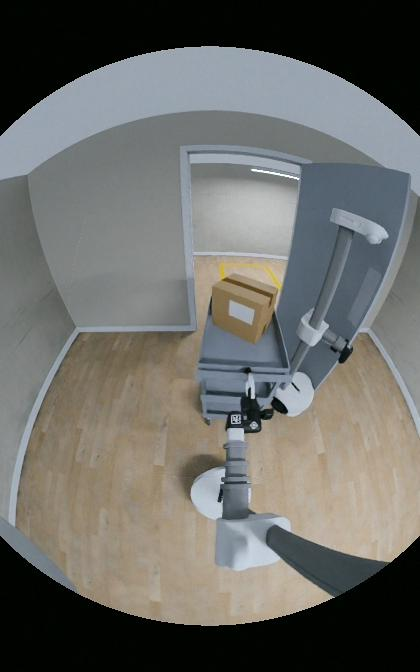

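Request:
{"name": "move", "arguments": {"blocking": false, "r2": {"base":{"translate_m":0.3,"strafe_m":0.015},"pace":"slow","contact_limits":{"translate_m":0.3}}, "cameras": []}}

Request:
{"name": "wait", "arguments": {"seconds": 6, "cameras": ["r2_head_camera","r2_head_left_camera","r2_head_right_camera"]}}

Scene clock: 664.47 s.
move: r2 moving
r1: as last shown
r1.lidar_m: 2.51 1.98 1.94 0.25 0.25 0.63 0.38 0.30 0.32 0.36 0.82 4.82
r1.motor_effort: lift_m=+21(21) arm_m=+5(5) wheel_0=+0(0) wheel_1=+0(0) wheel_2=+0(0)
r1.servo_current: wrist_yaw_rad=72(72) wrist_pitch_rad=39(46) wrist_roll_rad=39(59) gripper_m=39(46)
r1.contact_limits: strafe_m 0.5
r1.wrist_depth_mm: - 138 - - - - 366 / - 138 - - - - 327 / 114 139 232 - - - 379 / 132 149 1499 - - - 389 / - - 1537 - - - 387 / - - 195 - 187 - 382 / - 151 574 154 1808 715 373
r2.base_odometry: x=-0.997 y=-2.462 heading=-2.147
r2.turned_by_wheels: +0.000
r2.turned_by_imu: +0.001
r2.base_tilt: forward=-0.6 right=+0.0
r2.lidar_m: 0.55 0.56 2.23 2.12 2.21 2.93 4.14 3.91 2.75 2.64 0.88 0.53
r2.base_status: translate_m moving; strafe_m moving
r2.joint_positions: lift_m=+0.688 arm_m=+0.137 wrist_yaw_rad=-0.001 wrist_pitch_rad=+0.008 wrist_roll_rad=+1.569 gripper_m=-0.029
r2.joint_status: not commanded
r2.measured_speeds: translate_m=+0.049 strafe_m=+0.003 rotate_rad=+0.001 lift_m=+0.000 arm_m=+0.000 wrist_yaw_rad=+0.000 wrist_pitch_rad=+0.000 wrist_roll_rad=+0.000
r2.motor_effort: lift_m=+17(17) arm_m=+4(4) wheel_0=+8(9) wheel_1=+7(8) wheel_2=-11(11)
r2.servo_current: wrist_yaw_rad=52(65) wrist_pitch_rad=46(59) wrist_roll_rad=52(59) gripper_m=85(91)
r2.contact_limits: arm_m 0.1; translate_m 0.3
r2.hand_pose: x=+0.5961 y=-0.0878 z=+0.8641 quat_wxyz=(+0.708, +0.706, +0.002, -0.003) (m; r2's base frame)
r2.wrist_depth_mm: - - - 158 216 - 1138 / - - - 160 220 1499 - / - - 521 162 223 820 - / - 473 452 164 227 831 - / - - 504 167 229 854 - / - - 186 169 179 - - / - - - - 234 - -
pictures: none
No camera images: "cameras" was empty.

Scene clock: 668.23 s.
earlier move: r2 done
r1.base_odometry: x=-1.631 y=+2.569 heading=+2.792
r1.turned_by_wheels: +0.000
r1.turned_by_imu: +0.000
r1.base_tilt: forward=-1.6 right=+1.3
r1.lidar_m: 2.50 1.99 1.95 0.25 0.27 0.66 0.40 0.34 0.35 0.62 4.54 4.82
r1.base_status: not commanded
r1.joint_positions: lift_m=+0.600 arm_m=+0.000 wrist_yaw_rad=+3.093 wrist_pitch_rad=+0.002 wrist_roll_rad=+0.000 gripper_m=+0.056
r1.joint_status: not commanded
r1.measured_speeds: all 0
r1.motor_effort: lift_m=+21(21) arm_m=+5(5) wheel_0=+0(1) wheel_1=+0(1) wheel_2=+0(0)
r1.servo_current: wrist_yaw_rad=52(72) wrist_pitch_rad=46(52) wrist_roll_rad=52(65) gripper_m=46(46)
r1.contact_limits: strafe_m 0.5
r1.hand_pose: x=-0.1130 y=+0.1014 z=+0.7775 quat_wxyz=(+0.024, -0.001, +0.000, +1.000) (m; r1's base frame)
r1.wrist_depth_mm: - 138 - - - - 366 / - 138 - - - - 329 / 114 138 232 - - - 379 / 132 148 272 - - - 387 / - - 1537 - - - 389 / - - 190 - 187 - 382 / - 141 - 143 1863 723 375
r2.base_odometry: x=-1.141 y=-2.711 heading=-2.147
r2.turned_by_wheels: +0.000
r2.turned_by_imu: +0.001
r2.base_tilt: forward=-0.7 right=+0.1
r2.lidar_m: 0.53 0.59 2.06 2.10 2.19 2.92 - 3.91 2.79 2.61 0.65 0.54
r2.base_status: done
r2.joint_positions: lift_m=+0.688 arm_m=+0.137 wrist_yaw_rad=-0.001 wrist_pitch_rad=+0.008 wrist_roll_rad=+1.569 gripper_m=-0.029
r2.joint_status: not commanded
r2.measured_speeds: all 0
r2.motor_effort: lift_m=+17(17) arm_m=+4(5) wheel_0=+5(10) wheel_1=+4(10) wheel_2=-6(13)
r2.servo_current: wrist_yaw_rad=46(65) wrist_pitch_rad=52(59) wrist_roll_rad=59(59) gripper_m=91(98)
r2.contact_limits: arm_m 0.1; translate_m 0.3
r2.hand_pose: x=+0.5961 y=-0.0878 z=+0.8641 quat_wxyz=(+0.708, +0.706, +0.002, -0.003) (m; r2's base frame)
r2.wrist_depth_mm: - - - 155 213 1576 1138 / - - - 158 216 798 - / - - 500 160 221 798 - / - 477 459 163 224 831 - / - - 517 166 229 842 - / - - 186 168 179 - - / - - - - 236 - -
wait: 3.77 of 6 s (r2 has come to rest)
pictures: r2_head_camera, r2_head_left_camera, r2_head_right_camera
Images, in order (width x height): r2_head_camera 420x560, r2_head_left_camera 420x672, r2_head_right_camera 420x672.

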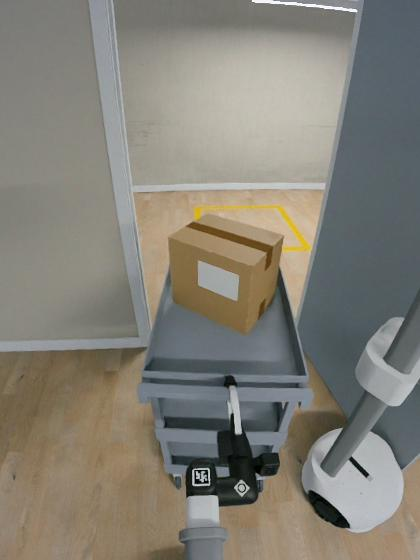

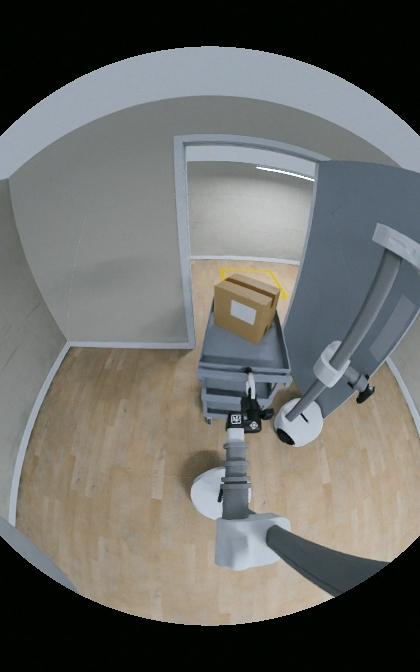

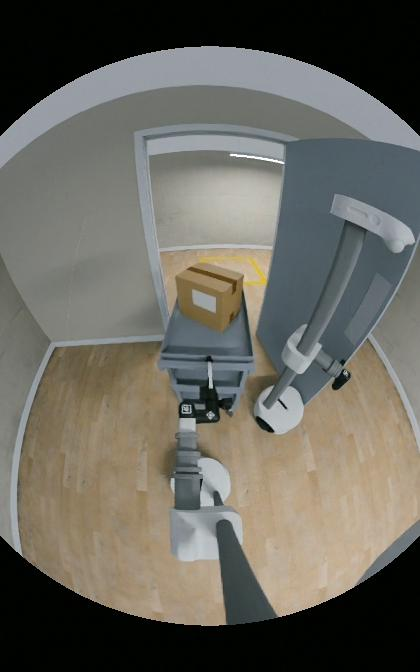

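Request:
{"name": "move", "arguments": {"blocking": false, "r2": {"base":{"translate_m":0.3,"strafe_m":-0.03},"pace":"slow","contact_limits":{"translate_m":0.3}}, "cameras": []}}

Request:
{"name": "wait", "arguments": {"seconds": 6, "cameras": ["r2_head_camera","r2_head_left_camera","r2_head_right_camera"]}}

Scene clock: 676.30 s.
move: r2 moving
r1: as last shown
r1.lidar_m: 2.50 1.99 1.94 0.25 0.27 0.69 0.41 0.35 0.34 0.62 4.53 4.81
r1.motor_effort: lift_m=+21(21) arm_m=+5(5) wheel_0=+0(1) wheel_1=+0(0) wheel_2=+0(0)
r1.servo_current: wrist_yaw_rad=52(59) wrist_pitch_rad=39(46) wrist_roll_rad=52(59) gripper_m=39(46)
r1.contact_limits: strafe_m 0.5
r1.wrist_depth_mm: - 138 - - - - 366 / - 138 - - - - 329 / 114 138 231 - - - 382 / 133 148 271 - - - 387 / - - 1430 - - - 387 / - - 191 - 187 - 384 / - 140 - 143 1808 723 375
r2.base_odometry: x=-1.149 y=-2.721 heading=-2.147
r2.turned_by_wheels: +0.000
r2.turned_by_imu: +0.001
r2.base_tilt: forward=-0.7 right=+0.1
r2.lidar_m: 0.53 0.57 2.06 2.11 2.17 2.93 - 3.89 2.78 2.62 0.65 0.55
r2.base_status: translate_m moving; strafe_m moving
r2.joint_positions: lift_m=+0.688 arm_m=+0.137 wrist_yaw_rad=-0.001 wrist_pitch_rad=+0.008 wrist_roll_rad=+1.569 gripper_m=-0.029
r2.joint_status: not commanded
r2.measured_speeds: translate_m=+0.048 strafe_m=-0.005 rotate_rad=-0.001 lift_m=+0.000 arm_m=+0.000 wrist_yaw_rad=+0.000 wrist_pitch_rad=+0.000 wrist_roll_rad=+0.000
r2.motor_effort: lift_m=+17(17) arm_m=+4(4) wheel_0=+7(11) wheel_1=+7(7) wheel_2=-10(11)
r2.servo_current: wrist_yaw_rad=52(52) wrist_pitch_rad=52(52) wrist_roll_rad=39(52) gripper_m=85(91)
r2.contact_limits: arm_m 0.1; translate_m 0.3
r2.hand_pose: x=+0.5961 y=-0.0878 z=+0.8641 quat_wxyz=(+0.708, +0.706, +0.002, -0.003) (m; r2's base frame)
r2.wrist_depth_mm: - - - 156 213 1618 1138 / - - - 158 216 798 - / - - 500 160 220 820 - / - 477 455 163 224 831 - / - - 512 166 228 842 - / - - 187 169 179 - - / - - - - 236 - -
pictures: none
No camera images: "cameras" was empty.

Scene clock: 680.10 s.
earlier move: r2 done
r1.base_odometry: x=-1.631 y=+2.569 heading=+2.792
r1.turned_by_wheels: +0.000
r1.turned_by_imu: +0.000
r1.base_tilt: forward=-1.6 right=+1.3
r1.lidar_m: 2.50 1.98 1.94 0.25 0.27 0.64 0.45 0.47 0.47 0.48 4.52 4.81
r1.base_status: not commanded
r1.joint_positions: lift_m=+0.600 arm_m=+0.000 wrist_yaw_rad=+3.093 wrist_pitch_rad=+0.002 wrist_roll_rad=+0.000 gripper_m=+0.056
r1.joint_status: not commanded
r1.measured_speeds: all 0
r1.motor_effort: lift_m=+21(21) arm_m=+5(5) wheel_0=+0(1) wheel_1=+0(0) wheel_2=+0(0)
r1.servo_current: wrist_yaw_rad=65(65) wrist_pitch_rad=39(52) wrist_roll_rad=39(65) gripper_m=39(46)
r1.contact_limits: strafe_m 0.5
r1.hand_pose: x=-0.1130 y=+0.1014 z=+0.7775 quat_wxyz=(+0.024, -0.001, +0.000, +1.000) (m; r1's base frame)
r1.wrist_depth_mm: - 138 - - - - 368 / - 138 866 - - - 330 / 113 138 238 931 - - 382 / 132 149 272 931 - - 384 / - - 1464 - - - 387 / - - 190 - 187 - 379 / 1863 151 - 137 1756 715 377
r2.base_odometry: x=-1.330 y=-2.946 heading=-2.147
r2.turned_by_wheels: +0.000
r2.turned_by_imu: +0.002
r2.base_tilt: forward=-0.7 right=+0.1
r2.lidar_m: 0.52 0.56 1.65 2.14 2.23 2.95 - 3.86 2.71 0.50 0.47 0.56
r2.base_status: done
r2.joint_positions: lift_m=+0.688 arm_m=+0.137 wrist_yaw_rad=+0.000 wrist_pitch_rad=+0.008 wrist_roll_rad=+1.569 gripper_m=-0.029
r2.joint_status: not commanded
r2.measured_speeds: all 0
r2.motor_effort: lift_m=+17(17) arm_m=+4(5) wheel_0=+6(13) wheel_1=+6(8) wheel_2=-5(12)
r2.servo_current: wrist_yaw_rad=39(65) wrist_pitch_rad=46(59) wrist_roll_rad=46(65) gripper_m=91(98)
r2.contact_limits: arm_m 0.1; translate_m 0.3
r2.hand_pose: x=+0.5962 y=-0.0875 z=+0.8641 quat_wxyz=(+0.708, +0.706, +0.003, -0.003) (m; r2's base frame)
r2.wrist_depth_mm: - - - 159 219 1618 1138 / - - - 161 220 1537 - / - - 530 163 223 820 - / - 469 459 165 226 831 - / - - 504 168 229 842 - / - - 186 168 179 - - / - - - - - - -
wait: 3.80 of 6 s (r2 has come to rest)
pictures: r2_head_camera, r2_head_left_camera, r2_head_right_camera
Images, in order (width x height): r2_head_camera 420x560, r2_head_left_camera 420x672, r2_head_right_camera 420x672.

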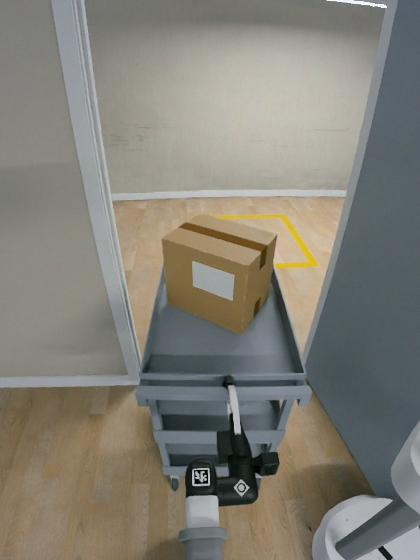

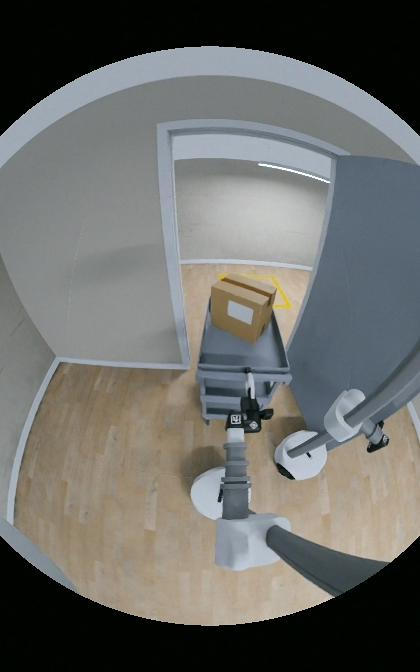

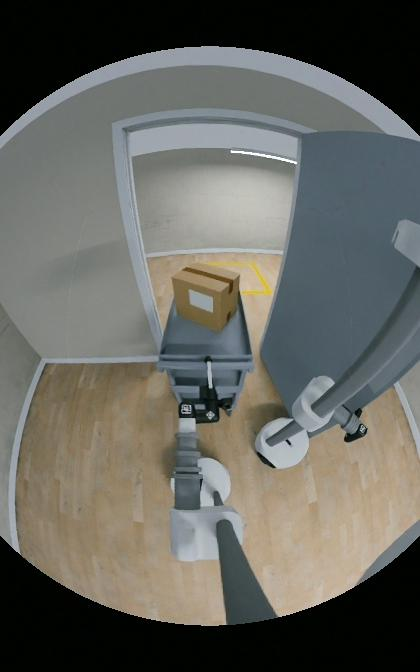

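Request:
{"name": "move", "arguments": {"blocking": false, "r2": {"base":{"translate_m":0.3,"strafe_m":-0.02},"pace":"slow","contact_limits":{"translate_m":0.3}}, "cameras": []}}

Request:
{"name": "wait", "arguments": {"seconds": 6, "cameras": ["r2_head_camera","r2_head_left_camera","r2_head_right_camera"]}}

Scene clock: 688.83 s.
move: r2 moving
r1: as last shown
r1.lidar_m: 2.52 1.97 1.93 0.25 0.26 0.65 0.44 0.44 0.47 0.43 4.53 4.81
r1.servo_current: wrist_yaw_rad=59(59) wrist_pitch_rad=39(46) wrist_roll_rad=59(59) gripper_m=39(52)
r1.contact_limits: strafe_m 0.5
r1.wrist_depth_mm: - 138 - - - - 366 / - 138 866 - - - 329 / 114 138 238 917 - - 382 / 133 149 271 931 - - 387 / - - 1537 - - - 387 / - - 190 - 188 - 384 / 1921 151 - 137 1863 723 375
r2.base_odometry: x=-1.337 y=-2.956 heading=-2.146
r2.turned_by_wheels: +0.000
r2.turned_by_imu: +0.001
r2.base_tilt: forward=-0.7 right=+0.1
r2.lidar_m: 0.53 0.59 1.64 2.17 2.24 2.99 - 3.83 2.73 0.50 0.46 0.56
r2.base_status: translate_m moving; strafe_m moving
r2.joint_positions: lift_m=+0.688 arm_m=+0.137 wrist_yaw_rad=+0.000 wrist_pitch_rad=+0.008 wrist_roll_rad=+1.569 gripper_m=-0.029
r2.joint_status: not commanded
r2.measured_speeds: translate_m=+0.048 strafe_m=-0.003 rotate_rad=-0.001 lift_m=+0.000 arm_m=+0.000 wrist_yaw_rad=+0.000 wrist_pitch_rad=+0.000 wrist_roll_rad=+0.000
r2.motor_effort: lift_m=+17(17) arm_m=+4(4) wheel_0=+8(10) wheel_1=+7(8) wheel_2=-10(11)
r2.servo_current: wrist_yaw_rad=46(46) wrist_pitch_rad=46(52) wrist_roll_rad=39(52) gripper_m=91(91)
r2.contact_limits: arm_m 0.1; translate_m 0.3
r2.hand_pose: x=+0.5962 y=-0.0875 z=+0.8641 quat_wxyz=(+0.708, +0.706, +0.003, -0.003) (m; r2's base frame)
r2.wrist_depth_mm: - - - 159 219 1618 1160 / - - - 161 220 1576 - / - - 530 163 224 820 - / - 469 455 165 226 842 - / - - 504 167 229 831 - / - - 186 168 178 - - / - - - - - - -
pictures: none
No camera images: "cameras" was empty.

Scene clock: 692.63 s.
earlier move: r2 done
r1.base_odometry: x=-1.631 y=+2.569 heading=+2.792
r1.turned_by_wheels: +0.000
r1.turned_by_imu: +0.000
r1.base_tilt: forward=-1.6 right=+1.3
r1.lidar_m: 2.48 1.98 1.95 0.25 0.27 0.67 0.60 0.43 0.41 3.04 4.52 4.80
r1.base_status: not commanded
r1.joint_positions: lift_m=+0.600 arm_m=+0.000 wrist_yaw_rad=+3.093 wrist_pitch_rad=+0.002 wrist_roll_rad=+0.000 gripper_m=+0.056
r1.joint_status: not commanded
r1.measured_speeds: all 0
r1.motor_effort: lift_m=+21(21) arm_m=+5(5) wheel_0=+0(1) wheel_1=+0(0) wheel_2=+0(0)
r1.servo_current: wrist_yaw_rad=52(72) wrist_pitch_rad=39(52) wrist_roll_rad=52(72) gripper_m=39(52)
r1.contact_limits: strafe_m 0.5
r1.hand_pose: x=-0.1130 y=+0.1014 z=+0.7775 quat_wxyz=(+0.024, -0.001, +0.000, +1.000) (m; r1's base frame)
r1.wrist_depth_mm: - 138 - - - - 368 / - 138 - - - - 329 / 114 138 232 1118 - - 382 / 132 148 904 1138 - - 387 / - - 1499 - - - 387 / - - 193 - 188 - 382 / 1983 163 188 137 1576 723 373
r2.base_odometry: x=-1.510 y=-3.187 heading=-2.146
r2.turned_by_wheels: +0.000
r2.turned_by_imu: +0.001
r2.base_tilt: forward=-0.7 right=+0.0
r2.lidar_m: 0.55 0.55 1.25 2.19 2.27 3.00 - 3.79 0.43 0.39 0.63 0.54
r2.base_status: done
r2.joint_positions: lift_m=+0.688 arm_m=+0.137 wrist_yaw_rad=+0.000 wrist_pitch_rad=+0.008 wrist_roll_rad=+1.569 gripper_m=-0.029
r2.joint_status: not commanded
r2.measured_speeds: all 0
r2.motor_effort: lift_m=+17(17) arm_m=+4(5) wheel_0=+5(12) wheel_1=+5(8) wheel_2=-6(12)
r2.servo_current: wrist_yaw_rad=46(59) wrist_pitch_rad=52(59) wrist_roll_rad=52(59) gripper_m=91(98)
r2.contact_limits: arm_m 0.1; translate_m 0.3
r2.hand_pose: x=+0.5962 y=-0.0875 z=+0.8641 quat_wxyz=(+0.708, +0.706, +0.003, -0.003) (m; r2's base frame)
r2.wrist_depth_mm: - - - 165 225 1661 1118 / - - - 166 226 1499 - / - - 564 167 226 831 - / - 477 455 167 228 831 - / - - 492 168 229 842 - / - - 186 169 178 798 - / - - - - 232 544 -
wait: 3.80 of 6 s (r2 has come to rest)
pictures: r2_head_camera, r2_head_left_camera, r2_head_right_camera
Images, in order (width x height): r2_head_camera 420x560, r2_head_left_camera 420x672, r2_head_right_camera 420x672.

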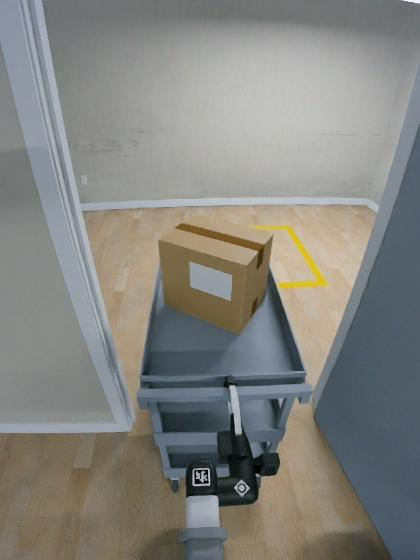

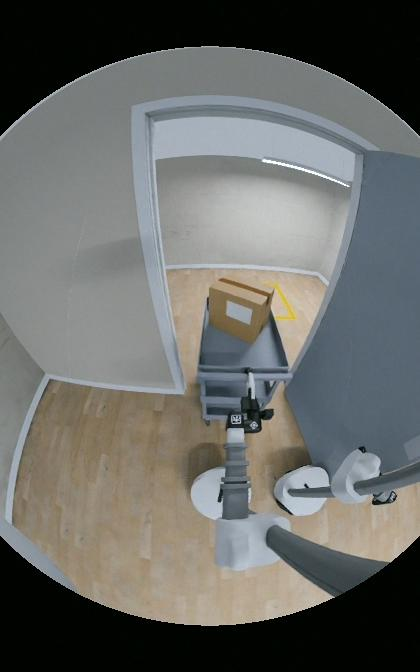

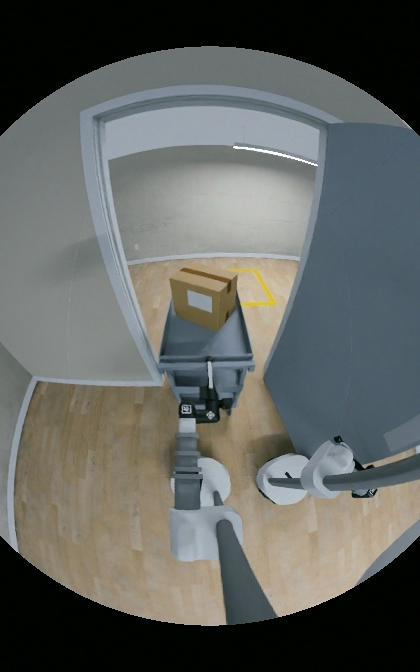

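Request:
{"name": "move", "arguments": {"blocking": false, "r2": {"base":{"translate_m":0.35},"pace":"slow","contact_limits":{"translate_m":0.3}}, "cameras": []}}

Request:
{"name": "wait", "arguments": {"seconds": 6, "cameras": ["r2_head_camera","r2_head_left_camera","r2_head_right_camera"]}}

Scene clock: 698.10 s.
move: r2 moving
r1: as last shown
r1.lidar_m: 2.48 1.98 1.93 0.25 0.27 0.67 0.60 0.41 0.41 3.04 4.53 4.80
r1.motor_effort: lift_m=+21(21) arm_m=+5(5) wheel_0=+0(0) wheel_1=+0(0) wheel_2=+0(0)
r1.servo_current: wrist_yaw_rad=39(59) wrist_pitch_rad=39(46) wrist_roll_rad=52(59) gripper_m=39(46)
r1.contact_limits: strafe_m 0.5
r1.wrist_depth_mm: - 138 - - - - 368 / - 138 - - - - 329 / 114 138 232 1118 - - 379 / 132 149 891 1182 - - 384 / - - 1464 - - - 387 / - - 190 - 187 - 379 / 1921 164 189 137 1336 723 375
r2.base_odometry: x=-1.516 y=-3.197 heading=-2.146
r2.turned_by_wheels: +0.000
r2.turned_by_imu: +0.000
r2.base_tilt: forward=-0.7 right=+0.0
r2.lidar_m: 0.52 0.58 1.23 2.18 2.26 3.00 - 3.78 0.42 0.39 0.79 0.55
r2.base_status: translate_m moving
r2.joint_positions: lift_m=+0.688 arm_m=+0.137 wrist_yaw_rad=+0.000 wrist_pitch_rad=+0.008 wrist_roll_rad=+1.569 gripper_m=-0.029
r2.joint_status: not commanded
r2.measured_speeds: translate_m=+0.048 strafe_m=+0.000 rotate_rad=-0.002 lift_m=+0.000 arm_m=+0.000 wrist_yaw_rad=+0.000 wrist_pitch_rad=+0.000 wrist_roll_rad=+0.000
r2.motor_effort: lift_m=+17(17) arm_m=+4(4) wheel_0=+8(10) wheel_1=+5(8) wheel_2=-10(12)
r2.servo_current: wrist_yaw_rad=46(59) wrist_pitch_rad=52(52) wrist_roll_rad=52(59) gripper_m=91(91)
r2.contact_limits: arm_m 0.1; translate_m 0.3
r2.hand_pose: x=+0.5962 y=-0.0875 z=+0.8641 quat_wxyz=(+0.708, +0.706, +0.003, -0.003) (m; r2's base frame)
r2.wrist_depth_mm: - - - 166 224 1661 1160 / - - - 167 227 1537 - / - - 574 167 227 820 - / - 484 459 167 229 831 - / - - 496 169 229 831 - / - - 185 169 178 809 - / - - - - 231 554 -
pictures: none
No camera images: "cameras" was empty.

Scene clock: 702.37 s.
earlier move: r2 done
r1.base_odometry: x=-1.631 y=+2.569 heading=+2.792
r1.turned_by_wheels: +0.000
r1.turned_by_imu: +0.000
r1.base_tilt: forward=-1.6 right=+1.3
r1.lidar_m: 2.50 1.97 1.94 0.25 0.26 0.62 0.52 0.50 2.80 3.03 4.50 4.80
r1.base_status: not commanded
r1.joint_positions: lift_m=+0.600 arm_m=+0.000 wrist_yaw_rad=+3.093 wrist_pitch_rad=+0.002 wrist_roll_rad=+0.000 gripper_m=+0.056
r1.joint_status: not commanded
r1.measured_speeds: all 0
r1.motor_effort: lift_m=+21(21) arm_m=+5(5) wheel_0=+0(1) wheel_1=+0(1) wheel_2=+0(0)
r1.servo_current: wrist_yaw_rad=65(65) wrist_pitch_rad=52(52) wrist_roll_rad=46(72) gripper_m=39(46)
r1.contact_limits: strafe_m 0.5
r1.hand_pose: x=-0.1130 y=+0.1014 z=+0.7775 quat_wxyz=(+0.024, -0.001, +0.000, +1.000) (m; r1's base frame)
r1.wrist_depth_mm: - 138 - - - - 368 / - 138 - - - - 327 / 114 139 232 - 1397 - 382 / 132 149 976 1576 1499 - 389 / - 640 1576 - - - 384 / - 634 192 - 187 - 382 / 1756 627 189 137 - 741 375
r2.base_odometry: x=-1.700 y=-3.480 heading=-2.146
r2.turned_by_wheels: +0.000
r2.turned_by_imu: +0.000
r2.base_tilt: forward=-0.6 right=+0.1
r2.lidar_m: 0.50 0.57 0.76 1.93 2.29 3.05 - 0.57 0.51 0.71 0.70 0.56
r2.base_status: done
r2.joint_positions: lift_m=+0.688 arm_m=+0.137 wrist_yaw_rad=+0.000 wrist_pitch_rad=+0.008 wrist_roll_rad=+1.569 gripper_m=-0.029
r2.joint_status: not commanded
r2.measured_speeds: all 0
r2.motor_effort: lift_m=+17(17) arm_m=+4(5) wheel_0=+1(11) wheel_1=+3(8) wheel_2=-7(12)
r2.servo_current: wrist_yaw_rad=46(59) wrist_pitch_rad=52(59) wrist_roll_rad=39(59) gripper_m=91(98)
r2.contact_limits: arm_m 0.1; translate_m 0.3
r2.hand_pose: x=+0.5962 y=-0.0876 z=+0.8641 quat_wxyz=(+0.708, +0.706, +0.002, -0.003) (m; r2's base frame)
r2.wrist_depth_mm: - - - 167 227 1618 1138 / - - - 167 228 1576 - / - - 569 167 229 809 - / - 488 459 168 229 831 - / - - 492 169 230 831 - / - - 186 169 178 809 - / - - - - 230 554 -
wait: 4.27 of 6 s (r2 has come to rest)
pictures: r2_head_camera, r2_head_left_camera, r2_head_right_camera
Images, in order (width x height): r2_head_camera 420x560, r2_head_left_camera 420x672, r2_head_right_camera 420x672.

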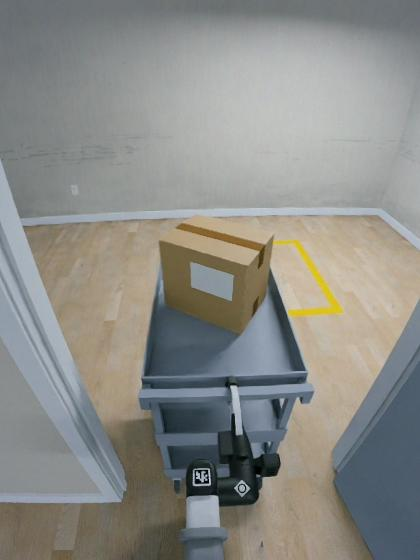

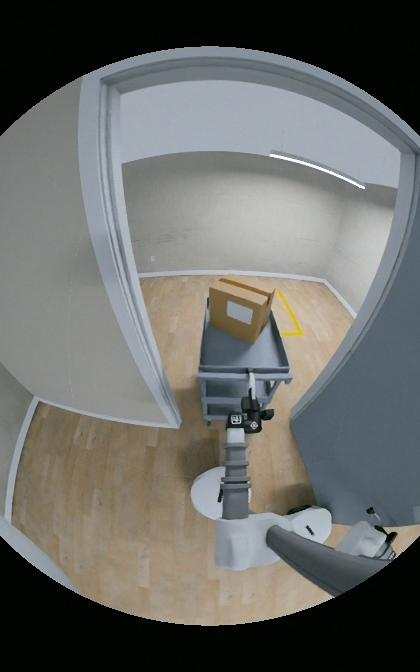

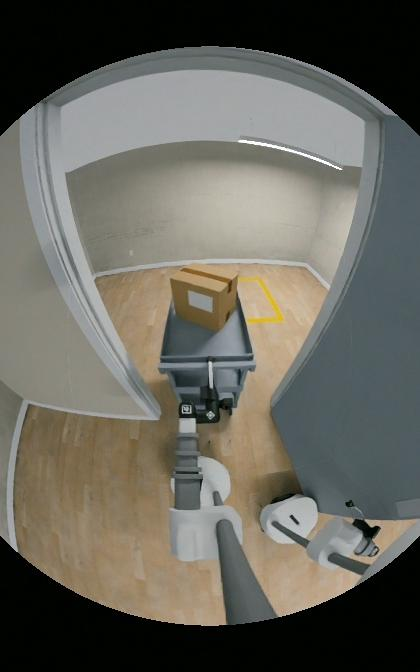

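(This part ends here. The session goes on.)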